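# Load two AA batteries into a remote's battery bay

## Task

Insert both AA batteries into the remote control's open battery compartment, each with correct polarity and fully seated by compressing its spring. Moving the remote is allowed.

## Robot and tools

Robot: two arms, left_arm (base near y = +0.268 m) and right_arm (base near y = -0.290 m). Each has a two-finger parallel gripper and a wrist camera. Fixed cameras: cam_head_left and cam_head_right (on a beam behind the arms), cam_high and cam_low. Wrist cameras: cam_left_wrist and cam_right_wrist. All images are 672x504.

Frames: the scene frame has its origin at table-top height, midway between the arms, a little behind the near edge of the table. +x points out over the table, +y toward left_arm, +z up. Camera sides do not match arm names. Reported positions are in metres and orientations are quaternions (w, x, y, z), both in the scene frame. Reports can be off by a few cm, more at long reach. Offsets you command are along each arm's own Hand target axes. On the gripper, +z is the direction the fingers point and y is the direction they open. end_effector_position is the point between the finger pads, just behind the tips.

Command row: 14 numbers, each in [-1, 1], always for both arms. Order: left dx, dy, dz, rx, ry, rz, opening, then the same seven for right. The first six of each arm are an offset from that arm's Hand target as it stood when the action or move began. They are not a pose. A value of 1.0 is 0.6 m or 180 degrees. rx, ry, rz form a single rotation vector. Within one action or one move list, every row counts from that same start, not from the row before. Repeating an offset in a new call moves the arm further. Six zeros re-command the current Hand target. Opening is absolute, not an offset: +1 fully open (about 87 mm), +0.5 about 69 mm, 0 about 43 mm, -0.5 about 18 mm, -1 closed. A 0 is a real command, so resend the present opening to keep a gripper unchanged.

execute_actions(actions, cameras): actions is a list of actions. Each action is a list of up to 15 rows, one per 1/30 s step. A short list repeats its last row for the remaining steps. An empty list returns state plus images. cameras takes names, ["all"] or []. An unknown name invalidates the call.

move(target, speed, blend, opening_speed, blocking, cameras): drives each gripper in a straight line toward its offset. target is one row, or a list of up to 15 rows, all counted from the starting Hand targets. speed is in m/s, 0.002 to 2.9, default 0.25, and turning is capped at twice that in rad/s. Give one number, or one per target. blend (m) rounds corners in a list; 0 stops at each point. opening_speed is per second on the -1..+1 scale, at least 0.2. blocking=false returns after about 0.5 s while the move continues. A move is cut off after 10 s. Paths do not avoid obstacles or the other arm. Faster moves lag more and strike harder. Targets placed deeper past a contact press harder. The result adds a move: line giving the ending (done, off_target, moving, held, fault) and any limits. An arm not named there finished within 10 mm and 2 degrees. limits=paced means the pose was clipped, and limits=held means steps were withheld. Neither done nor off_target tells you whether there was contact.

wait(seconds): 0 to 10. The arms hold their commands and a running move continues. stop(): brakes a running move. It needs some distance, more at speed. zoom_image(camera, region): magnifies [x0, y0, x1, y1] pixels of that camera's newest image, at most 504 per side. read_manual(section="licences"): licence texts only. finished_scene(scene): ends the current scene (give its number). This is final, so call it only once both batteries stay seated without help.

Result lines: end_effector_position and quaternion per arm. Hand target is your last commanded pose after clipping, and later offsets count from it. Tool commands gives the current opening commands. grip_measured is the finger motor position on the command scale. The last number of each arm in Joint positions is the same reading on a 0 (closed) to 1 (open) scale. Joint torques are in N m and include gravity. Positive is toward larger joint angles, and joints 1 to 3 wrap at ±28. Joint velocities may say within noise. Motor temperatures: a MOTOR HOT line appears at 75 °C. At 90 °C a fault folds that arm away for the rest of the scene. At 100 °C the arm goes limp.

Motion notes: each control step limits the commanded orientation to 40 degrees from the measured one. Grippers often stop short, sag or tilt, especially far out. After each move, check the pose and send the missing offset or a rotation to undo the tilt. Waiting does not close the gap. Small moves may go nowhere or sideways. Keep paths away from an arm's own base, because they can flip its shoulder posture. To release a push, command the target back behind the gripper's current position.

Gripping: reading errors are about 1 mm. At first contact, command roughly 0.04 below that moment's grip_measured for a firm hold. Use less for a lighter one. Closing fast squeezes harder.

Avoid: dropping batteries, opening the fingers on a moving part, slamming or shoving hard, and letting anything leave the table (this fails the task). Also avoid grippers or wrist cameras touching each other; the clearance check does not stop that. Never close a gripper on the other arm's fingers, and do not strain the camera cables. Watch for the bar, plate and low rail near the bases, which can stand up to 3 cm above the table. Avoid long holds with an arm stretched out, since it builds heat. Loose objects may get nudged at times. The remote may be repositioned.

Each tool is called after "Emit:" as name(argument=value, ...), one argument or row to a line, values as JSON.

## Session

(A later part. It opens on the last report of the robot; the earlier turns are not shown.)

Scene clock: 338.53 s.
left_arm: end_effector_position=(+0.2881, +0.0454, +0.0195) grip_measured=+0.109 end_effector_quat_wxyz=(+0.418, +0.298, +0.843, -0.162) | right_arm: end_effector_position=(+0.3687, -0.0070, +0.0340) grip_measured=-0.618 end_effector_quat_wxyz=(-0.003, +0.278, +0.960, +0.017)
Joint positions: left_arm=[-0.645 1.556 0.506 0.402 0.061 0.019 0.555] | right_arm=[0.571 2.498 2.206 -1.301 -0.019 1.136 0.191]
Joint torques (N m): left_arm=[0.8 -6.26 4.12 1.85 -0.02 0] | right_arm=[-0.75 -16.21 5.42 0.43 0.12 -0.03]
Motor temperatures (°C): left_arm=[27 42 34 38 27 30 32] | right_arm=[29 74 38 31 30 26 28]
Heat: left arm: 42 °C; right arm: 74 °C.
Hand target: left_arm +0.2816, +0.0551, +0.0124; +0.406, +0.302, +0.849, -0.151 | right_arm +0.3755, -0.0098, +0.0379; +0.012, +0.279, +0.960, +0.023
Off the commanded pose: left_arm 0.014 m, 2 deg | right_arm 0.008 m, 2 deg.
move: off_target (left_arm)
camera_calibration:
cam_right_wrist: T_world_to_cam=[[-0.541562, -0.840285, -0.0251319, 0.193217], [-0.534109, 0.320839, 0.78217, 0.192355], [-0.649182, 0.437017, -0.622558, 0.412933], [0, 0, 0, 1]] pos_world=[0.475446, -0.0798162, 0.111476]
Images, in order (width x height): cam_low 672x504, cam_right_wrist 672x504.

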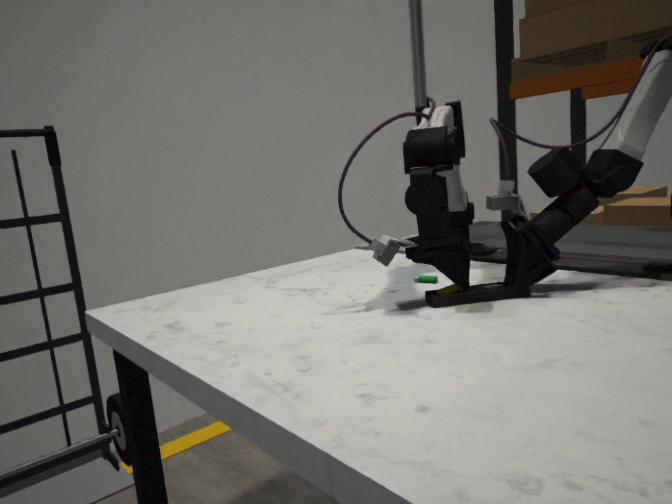

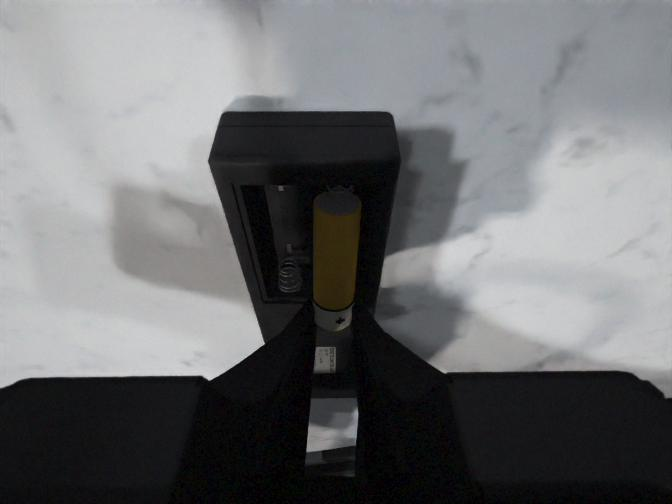

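Emit:
move(
  target=[
    [0,0,0,0,0,0,-0.1,-0.033,0,0,0,0,0,-0.85],
    [0,0,0,0,0,0,-0.1,-0.033,0,0.017,0,-0.06,0,-0.85],
  ],
  speed=0.05,
  cameras=["cam_right_wrist","cam_low","cam_left_wrist"],
)

Emit:
zoom_image(
  camera="cam_low",
  region=[420, 260, 500, 320],
)

Emit:
zoom_image(
  camera="cam_right_wrist",
  region=[200, 150, 500, 400],
)

Scene clock: 342.53 s.
left_arm: end_effector_position=(+0.2887, +0.0452, +0.0201) grip_measured=+0.109 end_effector_quat_wxyz=(+0.419, +0.300, +0.841, -0.162) | right_arm: end_effector_position=(+0.3712, -0.0103, +0.0347) grip_measured=-0.618 end_effector_quat_wxyz=(+0.045, +0.271, +0.962, +0.008)
Joint positions: left_arm=[-0.645 1.556 0.506 0.406 0.061 0.024 0.555] | right_arm=[0.594 2.432 2.104 -1.215 0.065 1.141 0.191]
Joint torques (N m): left_arm=[0.79 -6.24 4.11 1.82 -0.02 -0.05] | right_arm=[-0.57 -14.78 4.3 0.96 0.96 0.12]
Motor temperatures (°C): left_arm=[27 42 34 38 27 30 32] | right_arm=[29 74 38 31 30 26 28]
Heat: left arm: 42 °C; right arm: 74 °C.
Hand target: left_arm +0.2816, +0.0551, +0.0124; +0.406, +0.302, +0.849, -0.151 | right_arm +0.3926, -0.0200, +0.0279; +0.102, +0.280, +0.955, -0.003
Off the commanded pose: left_arm 0.014 m, 2 deg | right_arm 0.024 m, 7 deg.
move: off_target (left_arm, right_arm)
camera_calibration:
cam_left_wrist: T_world_to_cam=[[-0.624217, -0.781131, 0.0137062, 0.214828], [-0.78052, 0.622778, -0.05418, 0.21954], [0.0337858, -0.044518, -0.998437, 0.15254], [0, 0, 0, 1]] pos_world=[0.300301, 0.0378746, 0.161252]
cam_right_wrist: T_world_to_cam=[[-0.527305, -0.848937, -0.0354329, 0.186724], [-0.604593, 0.345581, 0.717663, 0.222949], [-0.597006, 0.39985, -0.695488, 0.399228], [0, 0, 0, 1]] pos_world=[0.471595, -0.0781616, 0.124272]
Images, in order (width x height): cam_low 672x504, cam_left_wrist 672x504, cam_right_wrist 672x504.

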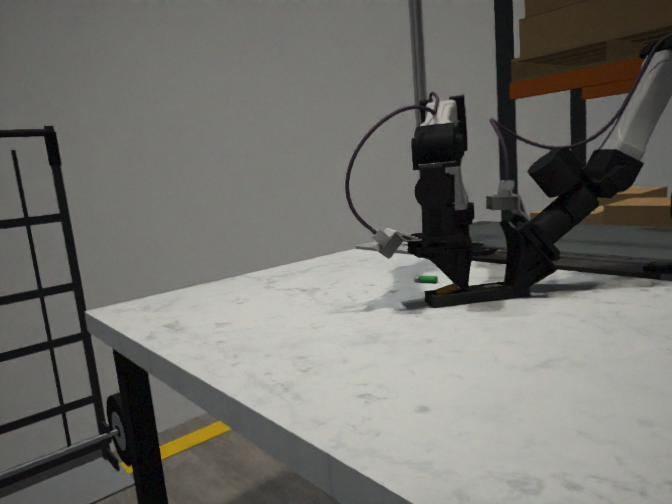

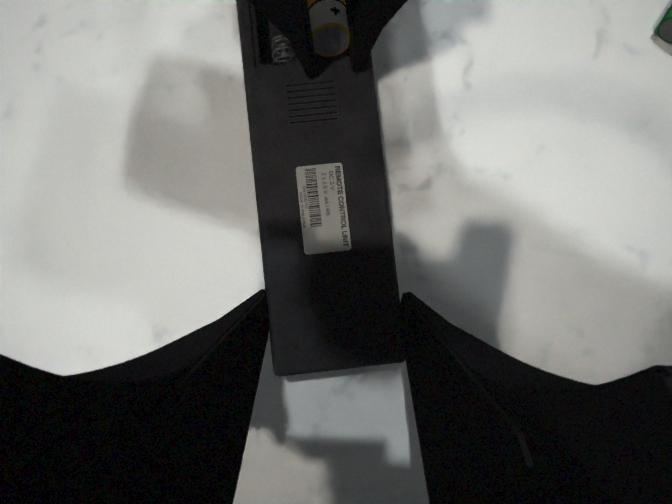

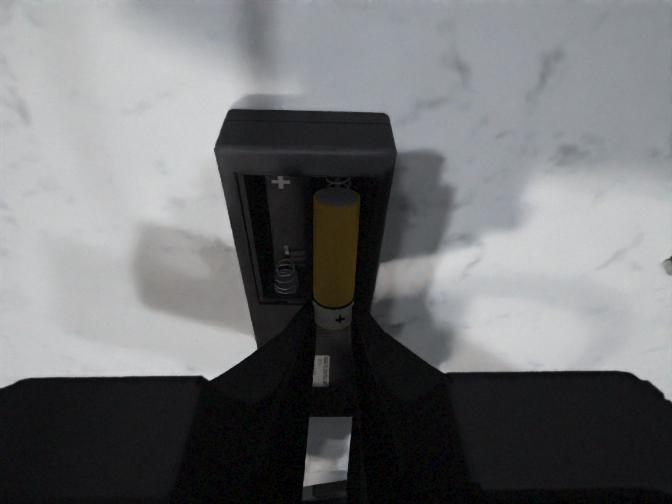

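Scaled by 6.300 from the camera's 672x504 image, which has a finer 960x720 frame.

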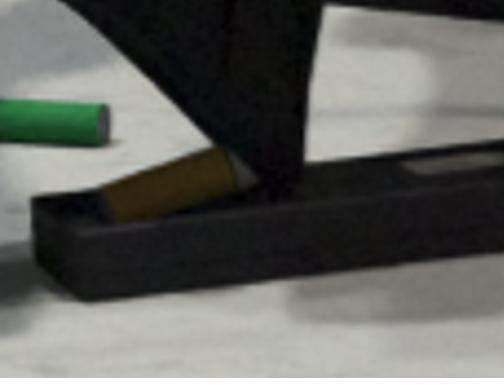

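Scaled by 1.680 from the camera's 672x504 image, which has a finer 960x720 frame.

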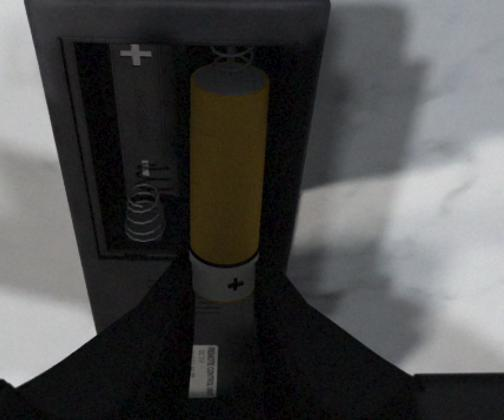

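Emit:
move(
  target=[0,0,0,0,0,0,-0.1,-0.035,0,0.008,0,0,0,-0.9],
  speed=0.05,
  cameras=["cam_right_wrist","cam_low","cam_left_wrist"],
)

Emit:
zoom_image(
  camera="cam_low",
  region=[420, 260, 500, 320],
)

Emit:
zoom_image(
  camera="cam_left_wrist",
  region=[230, 0, 430, 120],
)

Scene clock: 344.70 s.
left_arm: end_effector_position=(+0.2888, +0.0451, +0.0202) grip_measured=+0.109 end_effector_quat_wxyz=(+0.420, +0.300, +0.841, -0.162) | right_arm: end_effector_position=(+0.3727, -0.0124, +0.0352) grip_measured=-0.618 end_effector_quat_wxyz=(+0.044, +0.265, +0.963, +0.010)
Joint positions: left_arm=[-0.645 1.556 0.506 0.407 0.061 0.024 0.555] | right_arm=[0.588 2.432 2.106 -1.214 0.061 1.124 0.191]
Joint torques (N m): left_arm=[0.79 -6.24 4.12 1.81 -0.02 -0.05] | right_arm=[-3.15 -11.77 9.11 0.87 0.98 -0.06]
Motor temperatures (°C): left_arm=[27 41 34 38 27 30 32] | right_arm=[29 74 38 31 30 26 28]
Heat: left arm: 41 °C; right arm: 74 °C.
Hand target: left_arm +0.2816, +0.0551, +0.0124; +0.406, +0.302, +0.849, -0.151 | right_arm +0.4108, -0.0315, +0.0273; +0.102, +0.279, +0.955, -0.003
Off the commanded pose: left_arm 0.015 m, 2 deg | right_arm 0.043 m, 7 deg.
move: off_target (left_arm, right_arm)
camera_calibration:
cam_left_wrist: T_world_to_cam=[[-0.624225, -0.781124, 0.0137229, 0.214887], [-0.780488, 0.62275, -0.0549643, 0.21975], [0.034388, -0.0450207, -0.998394, 0.152568], [0, 0, 0, 1]] pos_world=[0.300404, 0.0378726, 0.161453]
cam_right_wrist: T_world_to_cam=[[-0.517757, -0.8547, -0.0376195, 0.182267], [-0.608196, 0.336793, 0.718796, 0.22533], [-0.601686, 0.395042, -0.694202, 0.402874], [0, 0, 0, 1]] pos_world=[0.473818, -0.0792582, 0.124566]
Images, in order (width x height): cam_low 672x504, cam_left_wrist 672x504, cam_right_wrist 672x504.

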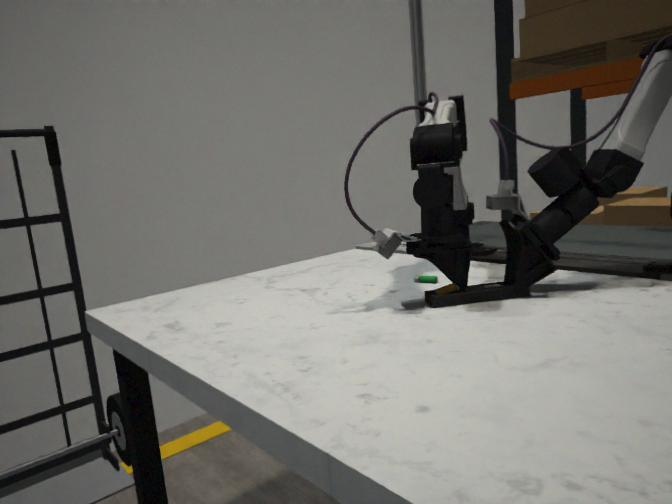

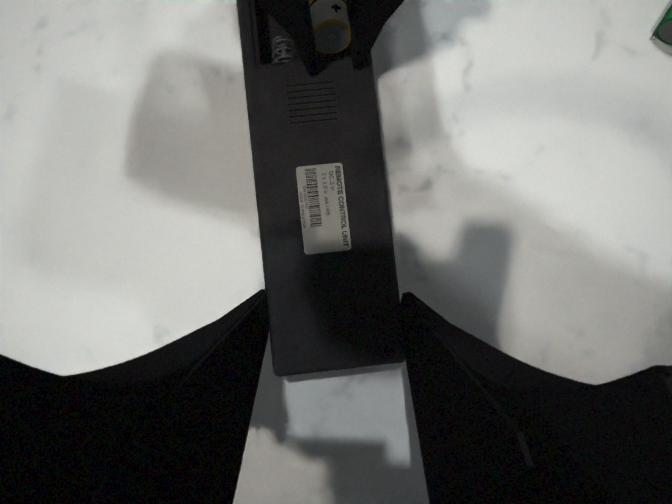

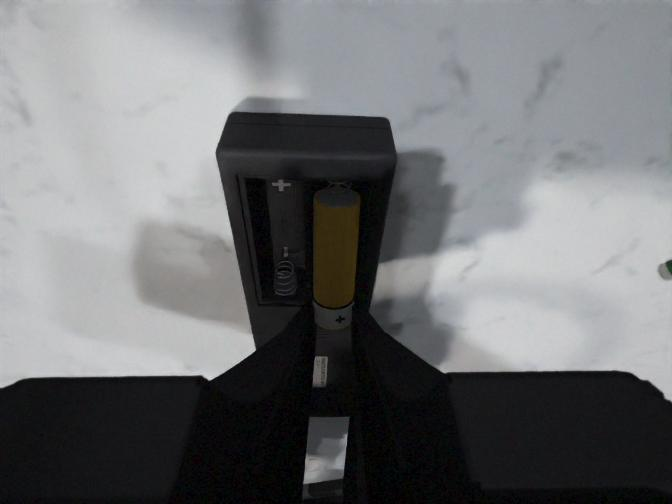

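Scaled by 6.300 from the camera's 672x504 image, which has a finer 960x720 frame.

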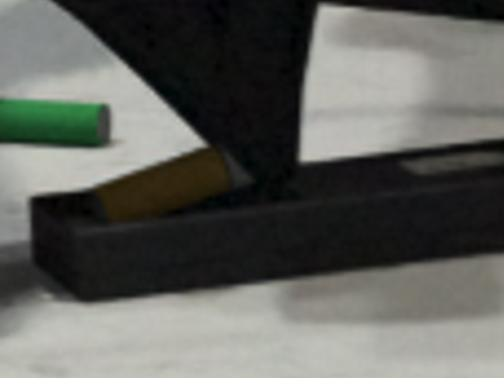

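Scaled by 2.520 from the camera's 672x504 image, which has a finer 960x720 frame.

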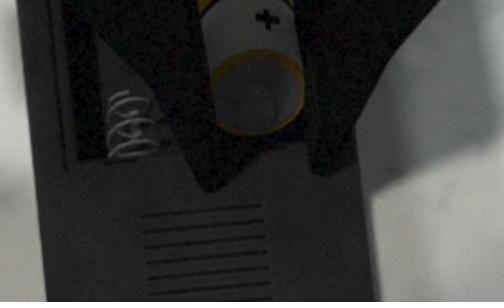

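Emit:
move(
  target=[
    [0,0,0,0,0,0,-0.1,0.03,0,0,0,0,0,-0.4],
    [0,0,0,0,0,0,-0.1,0.051,0.003,-0.092,0,0,0,-0.4],
    [0,0,0,0,0,0,-0.1,0.1,0.0105,-0.113,0,0.172,0,-0.8],
  ],
  speed=0.08,
  cameras=["cam_right_wrist","cam_low","cam_left_wrist"],
)

Emit:
zoom_image(
  camera="cam_low",
  region=[420, 260, 500, 320],
)

Emit:
zoom_image(
  camera="cam_left_wrist",
  region=[230, 0, 430, 120],
)

Scene clock: 354.17 s.
left_arm: end_effector_position=(+0.2882, +0.0454, +0.0196) grip_measured=+0.109 end_effector_quat_wxyz=(+0.418, +0.299, +0.842, -0.162) | right_arm: end_effector_position=(+0.3507, +0.0091, +0.0831) grip_measured=-0.800 end_effector_quat_wxyz=(-0.129, +0.278, +0.948, +0.088)
Joint positions: left_arm=[-0.645 1.556 0.506 0.405 0.061 0.021 0.555] | right_arm=[0.522 2.578 2.469 -1.557 -0.3 1.086 0.1]
Joint torques (N m): left_arm=[0.8 -6.24 4.18 1.83 -0.02 -0.01] | right_arm=[-0.54 -13.5 7.2 0.05 -0.31 -0.02]
Motor temperatures (°C): left_arm=[27 41 34 38 27 30 32] | right_arm=[29 73 39 31 30 26 28]
Heat: left arm: 41 °C; right arm: 73 °C.
Hand target: left_arm +0.2816, +0.0551, +0.0124; +0.406, +0.302, +0.849, -0.151 | right_arm +0.3518, +0.0101, +0.0823; -0.156, +0.270, +0.947, +0.071
Off the commanded pose: left_arm 0.014 m, 2 deg | right_arm 0.002 m, 4 deg.
joint sent to its limit (right arm) — joint 4 (wrist pitch), lower limit. The joint targets are off in orientation, not in position.
move: off_target (left_arm, right_arm); target 3's new opening was sent with right_arm's hand 0.002 m and 4 deg from that target
camera_calibration:
cam_left_wrist: T_world_to_cam=[[-0.622795, -0.782216, 0.0162925, 0.214259], [-0.781783, 0.621364, -0.052165, 0.219428], [0.0306807, -0.0452253, -0.998506, 0.153022], [0, 0, 0, 1]] pos_world=[0.30029, 0.0381731, 0.160749]
cam_right_wrist: T_world_to_cam=[[-0.555798, -0.826634, -0.0881128, 0.208343], [-0.359063, 0.143113, 0.922276, 0.067755], [-0.749774, 0.544237, -0.376356, 0.438608], [0, 0, 0, 1]] pos_world=[0.468982, -0.0761803, 0.120942]
Images, in order (width x height): cam_low 672x504, cam_left_wrist 672x504, cam_right_wrist 672x504.

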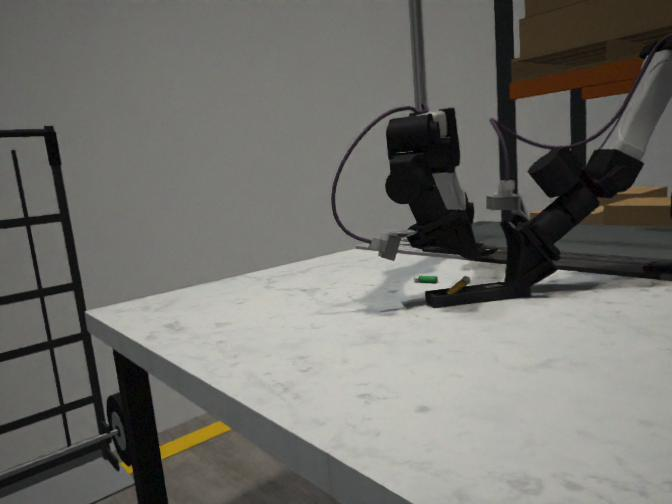

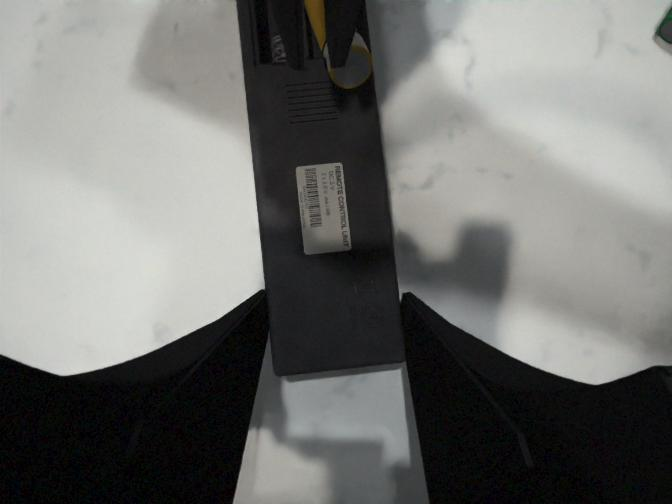

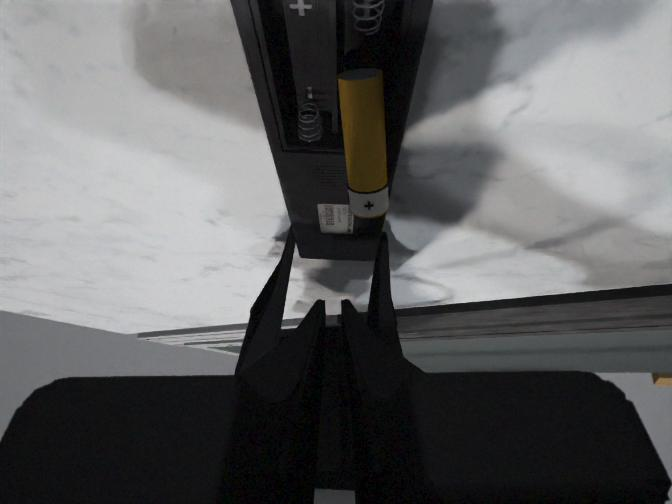

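Scaled by 6.300 from the camera's 672x504 image, which has a finer 960x720 frame.

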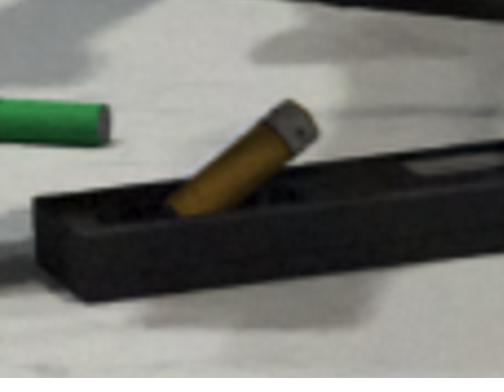

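Scaled by 2.520 from the camera's 672x504 image, which has a finer 960x720 frame.

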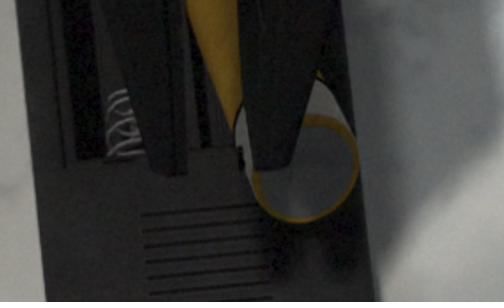

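Emit:
move(
  target=[
    [0,0,0,0,0,0,-0.1,0.005,-0.023,0.001,0,0,0,-0.8],
    [0,0,0,0,0,0,-0.1,-0.012,-0.0255,0.049,0,0,0,-0.8],
  ],
  speed=0.06,
  cameras=["cam_right_wrist","cam_low","cam_left_wrist"],
)

Emit:
zoom_image(
  camera="cam_low",
  region=[420, 260, 500, 320],
)

Emit:
zoom_image(
  camera="cam_left_wrist",
  region=[230, 0, 430, 120],
)

Scene clock: 359.17 s.
left_arm: end_effector_position=(+0.2882, +0.0454, +0.0196) grip_measured=+0.109 end_effector_quat_wxyz=(+0.418, +0.299, +0.842, -0.162) | right_arm: end_effector_position=(+0.3402, +0.0005, +0.0551) grip_measured=-0.800 end_effector_quat_wxyz=(-0.152, +0.270, +0.948, +0.066)
Joint positions: left_arm=[-0.645 1.556 0.506 0.405 0.061 0.021 0.555] | right_arm=[0.518 2.578 2.346 -1.505 -0.3 1.055 0.1]
Joint torques (N m): left_arm=[0.8 -6.24 4.18 1.83 -0.02 -0.02] | right_arm=[-0.72 -14.28 5.15 0.07 -0.32 -0.03]
Motor temperatures (°C): left_arm=[27 41 34 38 27 30 32] | right_arm=[29 74 39 31 30 26 28]
Heat: left arm: 41 °C; right arm: 74 °C.
Hand target: left_arm +0.2816, +0.0551, +0.0124; +0.406, +0.302, +0.849, -0.151 | right_arm +0.3418, +0.0001, +0.0514; -0.156, +0.270, +0.947, +0.071
Off the commanded pose: left_arm 0.014 m, 2 deg | right_arm 0.004 m, 1 deg.
move: off_target (left_arm)
camera_calibration:
cam_left_wrist: T_world_to_cam=[[-0.622795, -0.782216, 0.0162925, 0.214259], [-0.781783, 0.621364, -0.052165, 0.219428], [0.0306807, -0.0452253, -0.998506, 0.153022], [0, 0, 0, 1]] pos_world=[0.30029, 0.0381731, 0.160749]
cam_right_wrist: T_world_to_cam=[[-0.53756, -0.842499, -0.0349906, 0.183745], [-0.312373, 0.160424, 0.936316, 0.0744399], [-0.783232, 0.514256, -0.349412, 0.434666], [0, 0, 0, 1]] pos_world=[0.462471, -0.0806669, 0.0886076]
Images, in order (width x height): cam_low 672x504, cam_left_wrist 672x504, cam_right_wrist 672x504.

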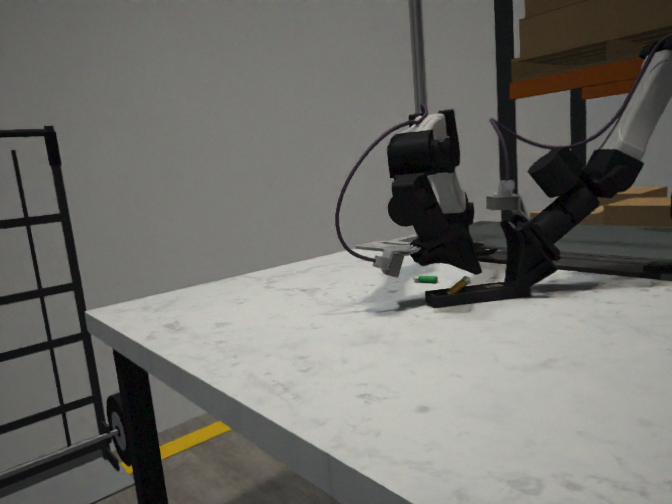

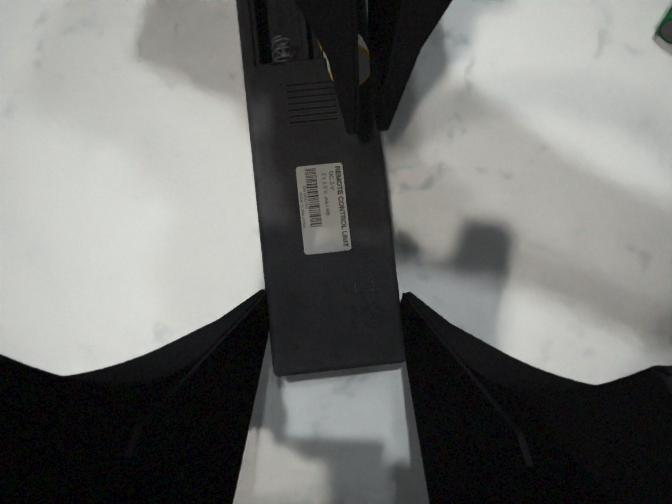

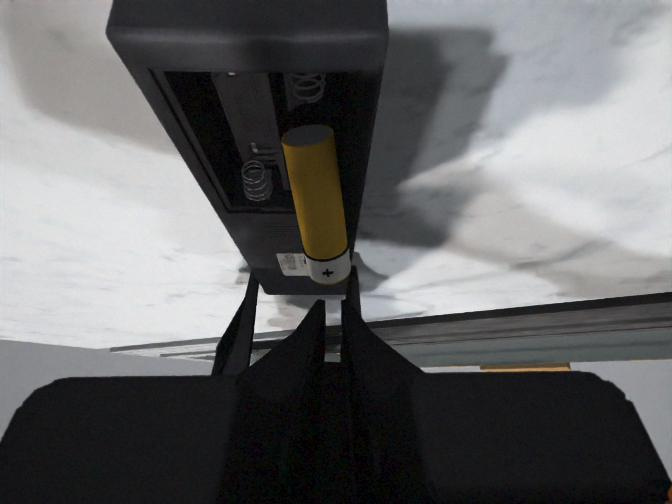

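Scaled by 6.300 from the camera's 672x504 image, which has a finer 960x720 frame.

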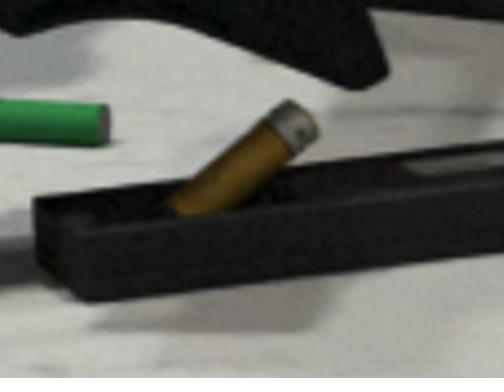

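Scaled by 2.520 from the camera's 672x504 image, which has a finer 960x720 frame.

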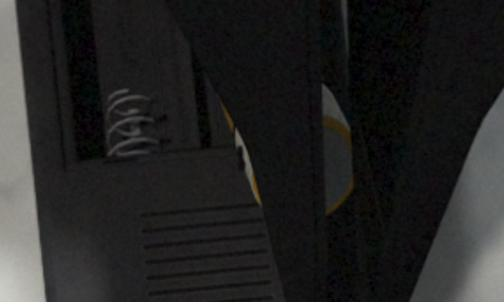

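Emit:
move(
  target=[0,0,0,0,0,0,-0.1,-0.048,-0.002,0.0145,0,0,0,-0.8],
  speed=0.03,
  cameras=["cam_right_wrist","cam_low","cam_left_wrist"],
)

Emit:
zoom_image(
  camera="cam_low",
  region=[420, 260, 500, 320],
)

Emit:
zoom_image(
  camera="cam_left_wrist",
  region=[230, 0, 430, 120],
)

Scene clock: 361.60 s.
left_arm: end_effector_position=(+0.2882, +0.0454, +0.0196) grip_measured=+0.109 end_effector_quat_wxyz=(+0.418, +0.299, +0.842, -0.162) | right_arm: end_effector_position=(+0.3489, -0.0134, +0.0376) grip_measured=-0.800 end_effector_quat_wxyz=(-0.172, +0.270, +0.946, +0.060)
Joint positions: left_arm=[-0.645 1.556 0.506 0.405 0.061 0.021 0.555] | right_arm=[0.478 2.65 2.398 -1.535 -0.311 1.008 0.1]
Joint torques (N m): left_arm=[0.8 -6.24 4.18 1.83 -0.02 -0.02] | right_arm=[-1.05 -13.19 9.44 0.12 -0.1 0]
Motor temperatures (°C): left_arm=[27 41 34 38 27 30 32] | right_arm=[29 73 39 31 30 26 28]
Heat: left arm: 41 °C; right arm: 73 °C.
Hand target: left_arm +0.2816, +0.0551, +0.0124; +0.406, +0.302, +0.849, -0.151 | right_arm +0.3621, -0.0132, +0.0335; -0.157, +0.270, +0.947, +0.071
Off the commanded pose: left_arm 0.014 m, 2 deg | right_arm 0.014 m, 2 deg.
move: off_target (left_arm, right_arm)
camera_calibration:
cam_left_wrist: T_world_to_cam=[[-0.622795, -0.782216, 0.0162925, 0.214259], [-0.781783, 0.621364, -0.052165, 0.219428], [0.0306807, -0.0452253, -0.998506, 0.153022], [0, 0, 0, 1]] pos_world=[0.30029, 0.0381731, 0.160749]
cam_right_wrist: T_world_to_cam=[[-0.535904, -0.844192, -0.012089, 0.174671], [-0.274501, 0.16068, 0.948067, 0.0821192], [-0.798408, 0.511391, -0.317841, 0.446662], [0, 0, 0, 1]] pos_world=[0.472768, -0.0941577, 0.0662245]
Images, in order (width x height): cam_low 672x504, cam_left_wrist 672x504, cam_right_wrist 672x504.

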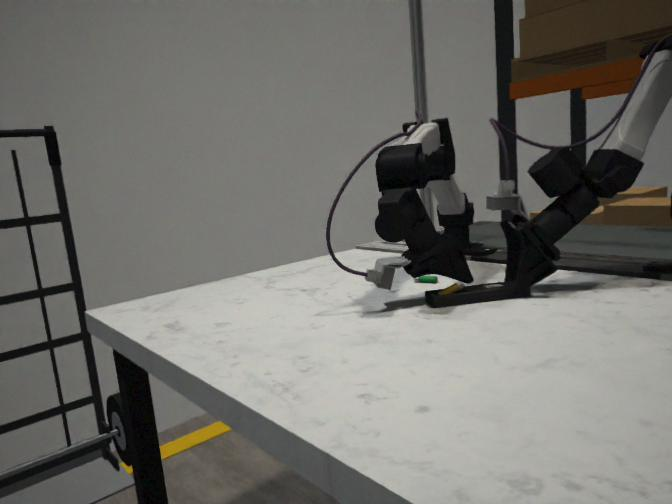

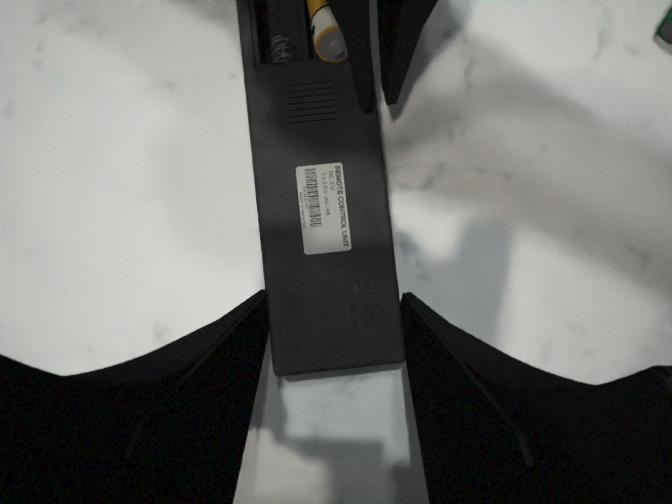

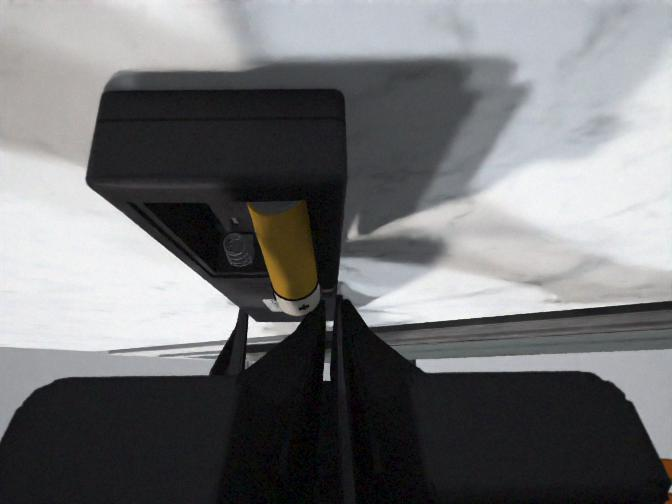

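Scaled by 6.300 from the camera's 672x504 image, which has a finer 960x720 frame.

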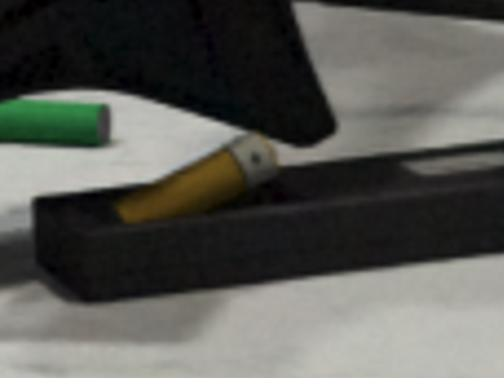

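Scaled by 2.520 from the camera's 672x504 image, which has a finer 960x720 frame.

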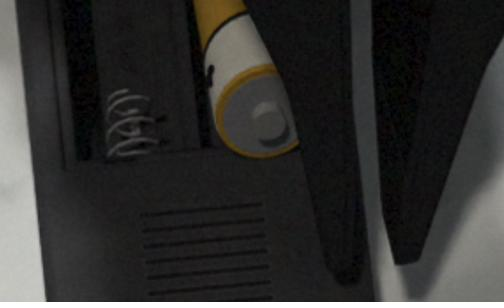

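Emit:
move(
  target=[
    [0,0,0,0,0,0,-0.1,0.04,0,-0.012,0,0,0,-0.8],
    [0,0,0,0,0,0,-0.1,0.04,0.028,-0.012,0,0,0,-0.8],
    [0,0,0,0,0,0,-0.1,0.025,0.026,0,0,0,0,-0.85],
  ],
  speed=0.05,
  cameras=["cam_right_wrist","cam_left_wrist"],
)

Emit:
zoom_image(
  camera="cam_left_wrist",
  region=[230, 0, 430, 120],
)

Scene clock: 367.00 s.
left_arm: end_effector_position=(+0.2882, +0.0454, +0.0196) grip_measured=+0.109 end_effector_quat_wxyz=(+0.418, +0.299, +0.842, -0.162) | right_arm: end_effector_position=(+0.3511, +0.0056, +0.0369) grip_measured=-0.850 end_effector_quat_wxyz=(-0.165, +0.273, +0.946, +0.062)
Joint positions: left_arm=[-0.645 1.556 0.506 0.405 0.061 0.021 0.555] | right_arm=[0.511 2.707 2.509 -1.563 -0.313 1.052 0.075]
Joint torques (N m): left_arm=[0.8 -6.24 4.18 1.83 -0.02 -0.01] | right_arm=[-0.47 -14.26 9.63 -0.06 -0.12 0]
Motor temperatures (°C): left_arm=[27 41 34 38 27 30 32] | right_arm=[29 73 39 31 30 26 28]
Heat: left arm: 41 °C; right arm: 73 °C.
Hand target: left_arm +0.2816, +0.0551, +0.0124; +0.406, +0.302, +0.849, -0.151 | right_arm +0.3583, +0.0074, +0.0394; -0.156, +0.270, +0.947, +0.071
Off the commanded pose: left_arm 0.014 m, 2 deg | right_arm 0.008 m, 1 deg.
joint read past its limit (right arm) — joint 4 (wrist pitch), lower limit.
joint sent to its limit (right arm) — joint 4 (wrist pitch), lower limit. The joint targets still meet the commanded pose.
move: off_target (left_arm)
camera_calibration:
cam_left_wrist: T_world_to_cam=[[-0.622795, -0.782216, 0.0162925, 0.214259], [-0.781783, 0.621364, -0.052165, 0.219428], [0.0306807, -0.0452253, -0.998506, 0.153022], [0, 0, 0, 1]] pos_world=[0.30029, 0.0381731, 0.160749]
cam_right_wrist: T_world_to_cam=[[-0.542912, -0.839554, -0.0199134, 0.194623], [-0.285789, 0.162409, 0.94443, 0.0843637], [-0.789666, 0.518433, -0.328109, 0.435683], [0, 0, 0, 1]] pos_world=[0.473817, -0.0761776, 0.0671513]
Images, in order (width x height): cam_left_wrist 672x504, cam_right_wrist 672x504.

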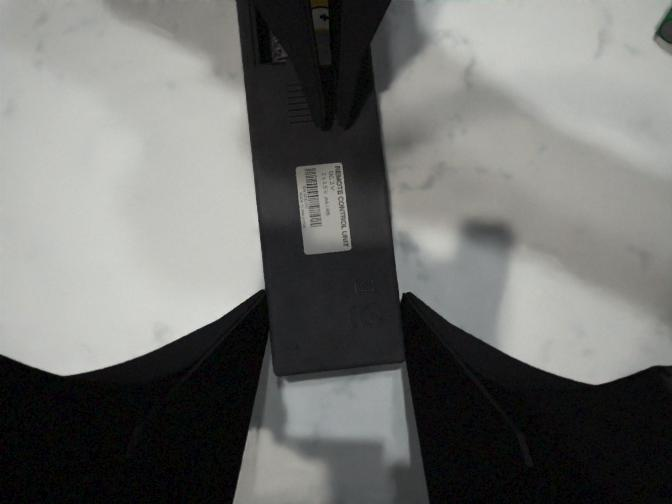

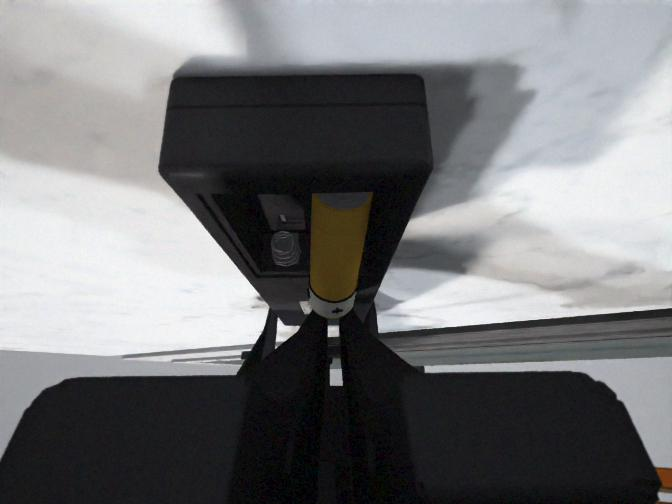

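Scaled by 2.520 from the camera's 672x504 image, which has a finer 960x720 frame.

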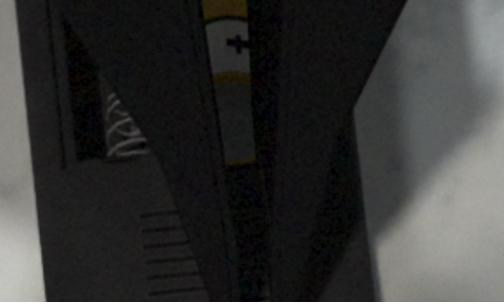

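Emit:
move(
  target=[0,0,0,0,0,0,-0.1,-0.035,0,0,0,0,0,-0.85],
  speed=0.03,
  cameras=["cam_right_wrist","cam_left_wrist","cam_low"],
)

Emit:
zoom_image(
  camera="cam_left_wrist",
  region=[230, 0, 430, 120],
)

Emit:
zoom_image(
  camera="cam_low",
  region=[420, 260, 500, 320],
)

Scene clock: 369.30 s.
left_arm: end_effector_position=(+0.2882, +0.0454, +0.0196) grip_measured=+0.109 end_effector_quat_wxyz=(+0.418, +0.299, +0.842, -0.162) | right_arm: end_effector_position=(+0.3587, +0.0016, +0.0374) grip_measured=-0.850 end_effector_quat_wxyz=(-0.169, +0.272, +0.944, +0.073)
Joint positions: left_arm=[-0.645 1.556 0.506 0.405 0.061 0.021 0.555] | right_arm=[0.49 2.739 2.567 -1.588 -0.33 1.029 0.075]
Joint torques (N m): left_arm=[0.8 -6.26 4.18 1.83 -0.02 -0.02] | right_arm=[-1.46 -13.56 9.31 0.17 0.01 -0.04]
Motor temperatures (°C): left_arm=[27 41 34 38 27 30 32] | right_arm=[29 73 40 31 30 26 28]
Heat: left arm: 41 °C; right arm: 73 °C.
Hand target: left_arm +0.2816, +0.0551, +0.0124; +0.406, +0.302, +0.849, -0.151 | right_arm +0.3753, -0.0030, +0.0323; -0.156, +0.270, +0.947, +0.071
Off the commanded pose: left_arm 0.014 m, 2 deg | right_arm 0.018 m, 2 deg.
joint read past its limit (right arm) — joint 4 (wrist pitch), lower limit.
joint sent to its limit (right arm) — joint 4 (wrist pitch), lower limit. The joint targets still meet the commanded pose.
move: off_target (left_arm, right_arm)
camera_calibration:
cam_left_wrist: T_world_to_cam=[[-0.622795, -0.782216, 0.0162925, 0.214259], [-0.781783, 0.621364, -0.052165, 0.219428], [0.0306807, -0.0452253, -0.998506, 0.153022], [0, 0, 0, 1]] pos_world=[0.30029, 0.0381731, 0.160749]
cam_right_wrist: T_world_to_cam=[[-0.544449, -0.837926, -0.0381338, 0.196623], [-0.283653, 0.141141, 0.948483, 0.0858925], [-0.789377, 0.527218, -0.314525, 0.44339], [0, 0, 0, 1]] pos_world=[0.481417, -0.08113, 0.0654873]
Images, in order (width x height): cam_low 672x504, cam_left_wrist 672x504, cam_right_wrist 672x504.

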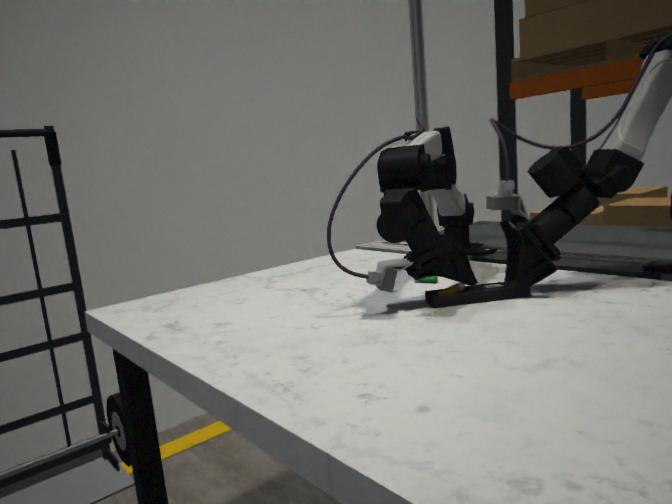

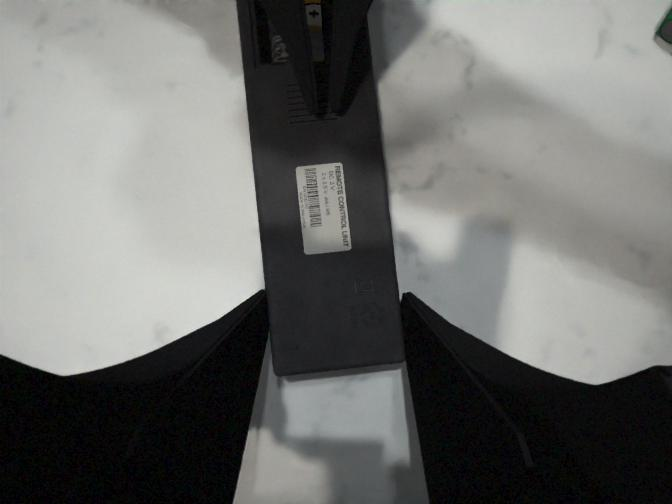

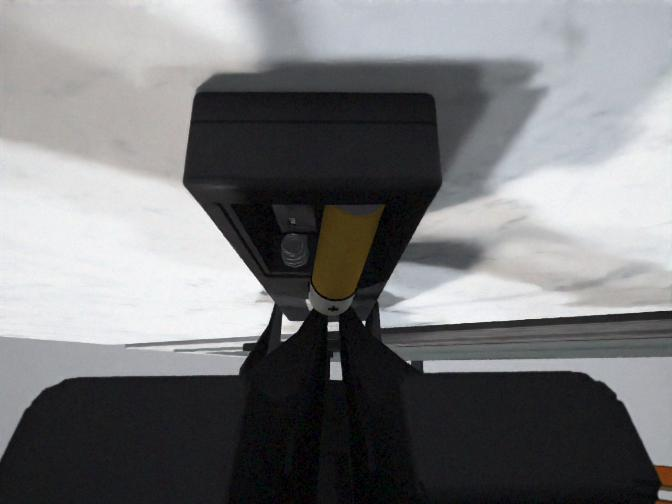

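Scaled by 2.520 from the camera's 672x504 image, which has a finer 960x720 frame.

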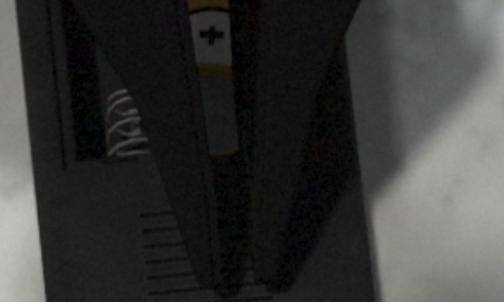

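Scaled by 6.300 from the camera's 672x504 image, which has a finer 960x720 frame.

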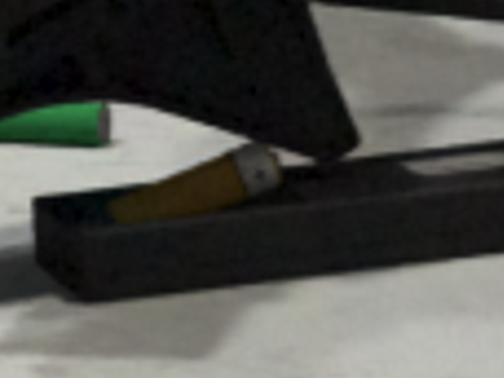

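Emit:
move(
  target=[0,0,0,0,0,0,-0.1,-0.04,0.004,0,0,0,0,-0.85],
  speed=0.03,
  cameras=["cam_right_wrist","cam_left_wrist","cam_low"],
)

Emit:
zoom_image(
  camera="cam_left_wrist",
  region=[230, 0, 430, 120],
)

Emit:
zoom_image(
  camera="cam_low",
  region=[420, 260, 500, 320],
)

Scene clock: 371.57 s.
left_arm: end_effector_position=(+0.2894, +0.0465, +0.0198) grip_measured=+0.109 end_effector_quat_wxyz=(+0.420, +0.297, +0.842, -0.160) | right_arm: end_effector_position=(+0.3768, -0.0008, +0.0397) grip_measured=-0.850 end_effector_quat_wxyz=(-0.165, +0.274, +0.942, +0.106)
Joint positions: left_arm=[-0.643 1.556 0.505 0.407 0.058 0.022 0.555] | right_arm=[0.456 2.781 2.655 -1.592 -0.367 1.005 0.075]
Joint torques (N m): left_arm=[0.53 -6.23 4.22 1.81 0.02 -0.02] | right_arm=[-1.77 -12.57 9.16 0.3 0.37 0.07]
Motor temperatures (°C): left_arm=[27 41 34 38 27 30 32] | right_arm=[29 73 40 31 30 26 28]
Heat: left arm: 41 °C; right arm: 73 °C.
Hand target: left_arm +0.2815, +0.0550, +0.0124; +0.406, +0.302, +0.849, -0.151 | right_arm +0.3959, -0.0127, +0.0244; -0.156, +0.270, +0.947, +0.071
Off the commanded pose: left_arm 0.014 m, 2 deg | right_arm 0.027 m, 4 deg.
joint read past its limit (right arm) — joint 4 (wrist pitch), lower limit.
joint sent to its limit (right arm) — joint 4 (wrist pitch), lower limit. The joint targets are off in orientation, not in position.
move: off_target (left_arm, right_arm)
camera_calibration:
cam_left_wrist: T_world_to_cam=[[-0.619355, -0.784995, 0.0134937, 0.215014], [-0.784371, 0.617934, -0.0540279, 0.220584], [0.0340734, -0.0440466, -0.998448, 0.152171], [0, 0, 0, 1]] pos_world=[0.301005, 0.0391812, 0.160952]
cam_right_wrist: T_world_to_cam=[[-0.556921, -0.824431, -0.100757, 0.211728], [-0.305335, 0.0904083, 0.947944, 0.0972811], [-0.772405, 0.558695, -0.302078, 0.452743], [0, 0, 0, 1]] pos_world=[0.49732, -0.087185, 0.0658796]
Images, in order (width x height): cam_low 672x504, cam_left_wrist 672x504, cam_right_wrist 672x504.

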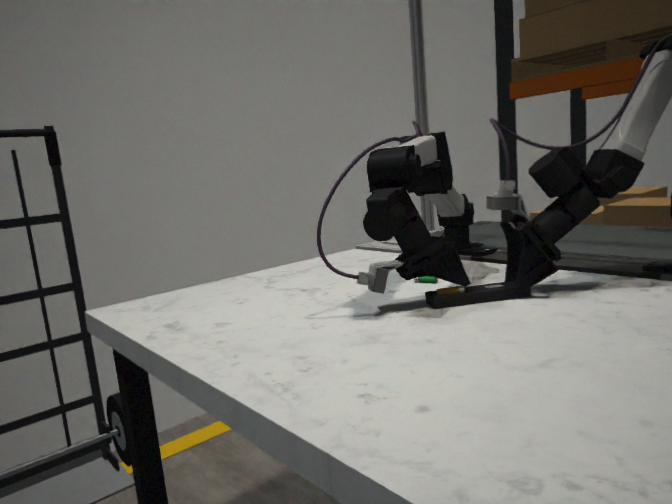

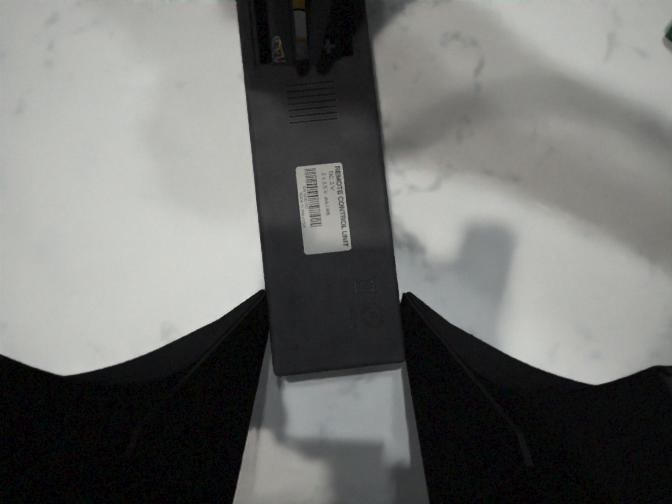

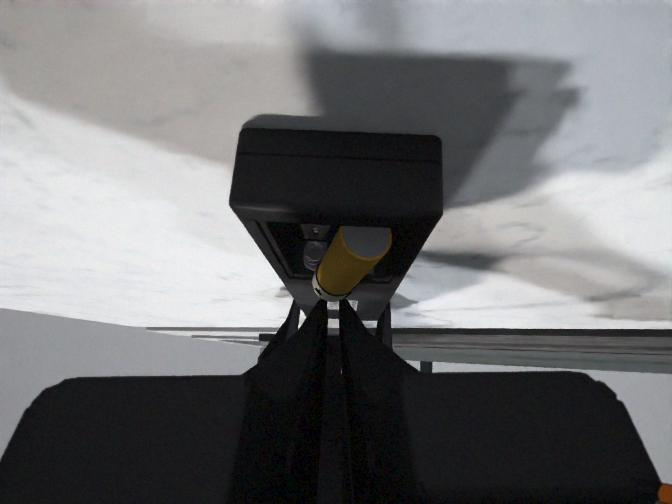

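Scaled by 2.520 from the camera's 672x504 image, which has a finer 960x720 frame.

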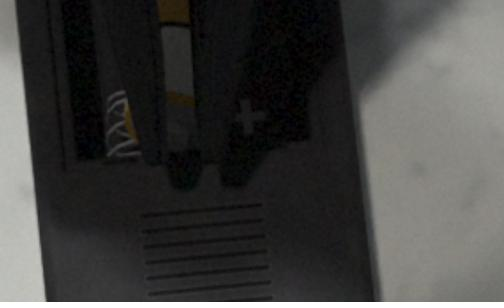

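Scaled by 6.300 from the camera's 672x504 image, which has a finer 960x720 frame.

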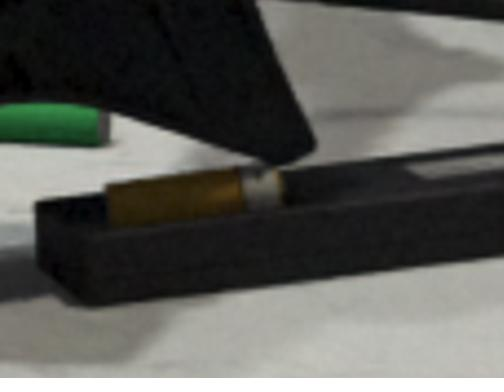

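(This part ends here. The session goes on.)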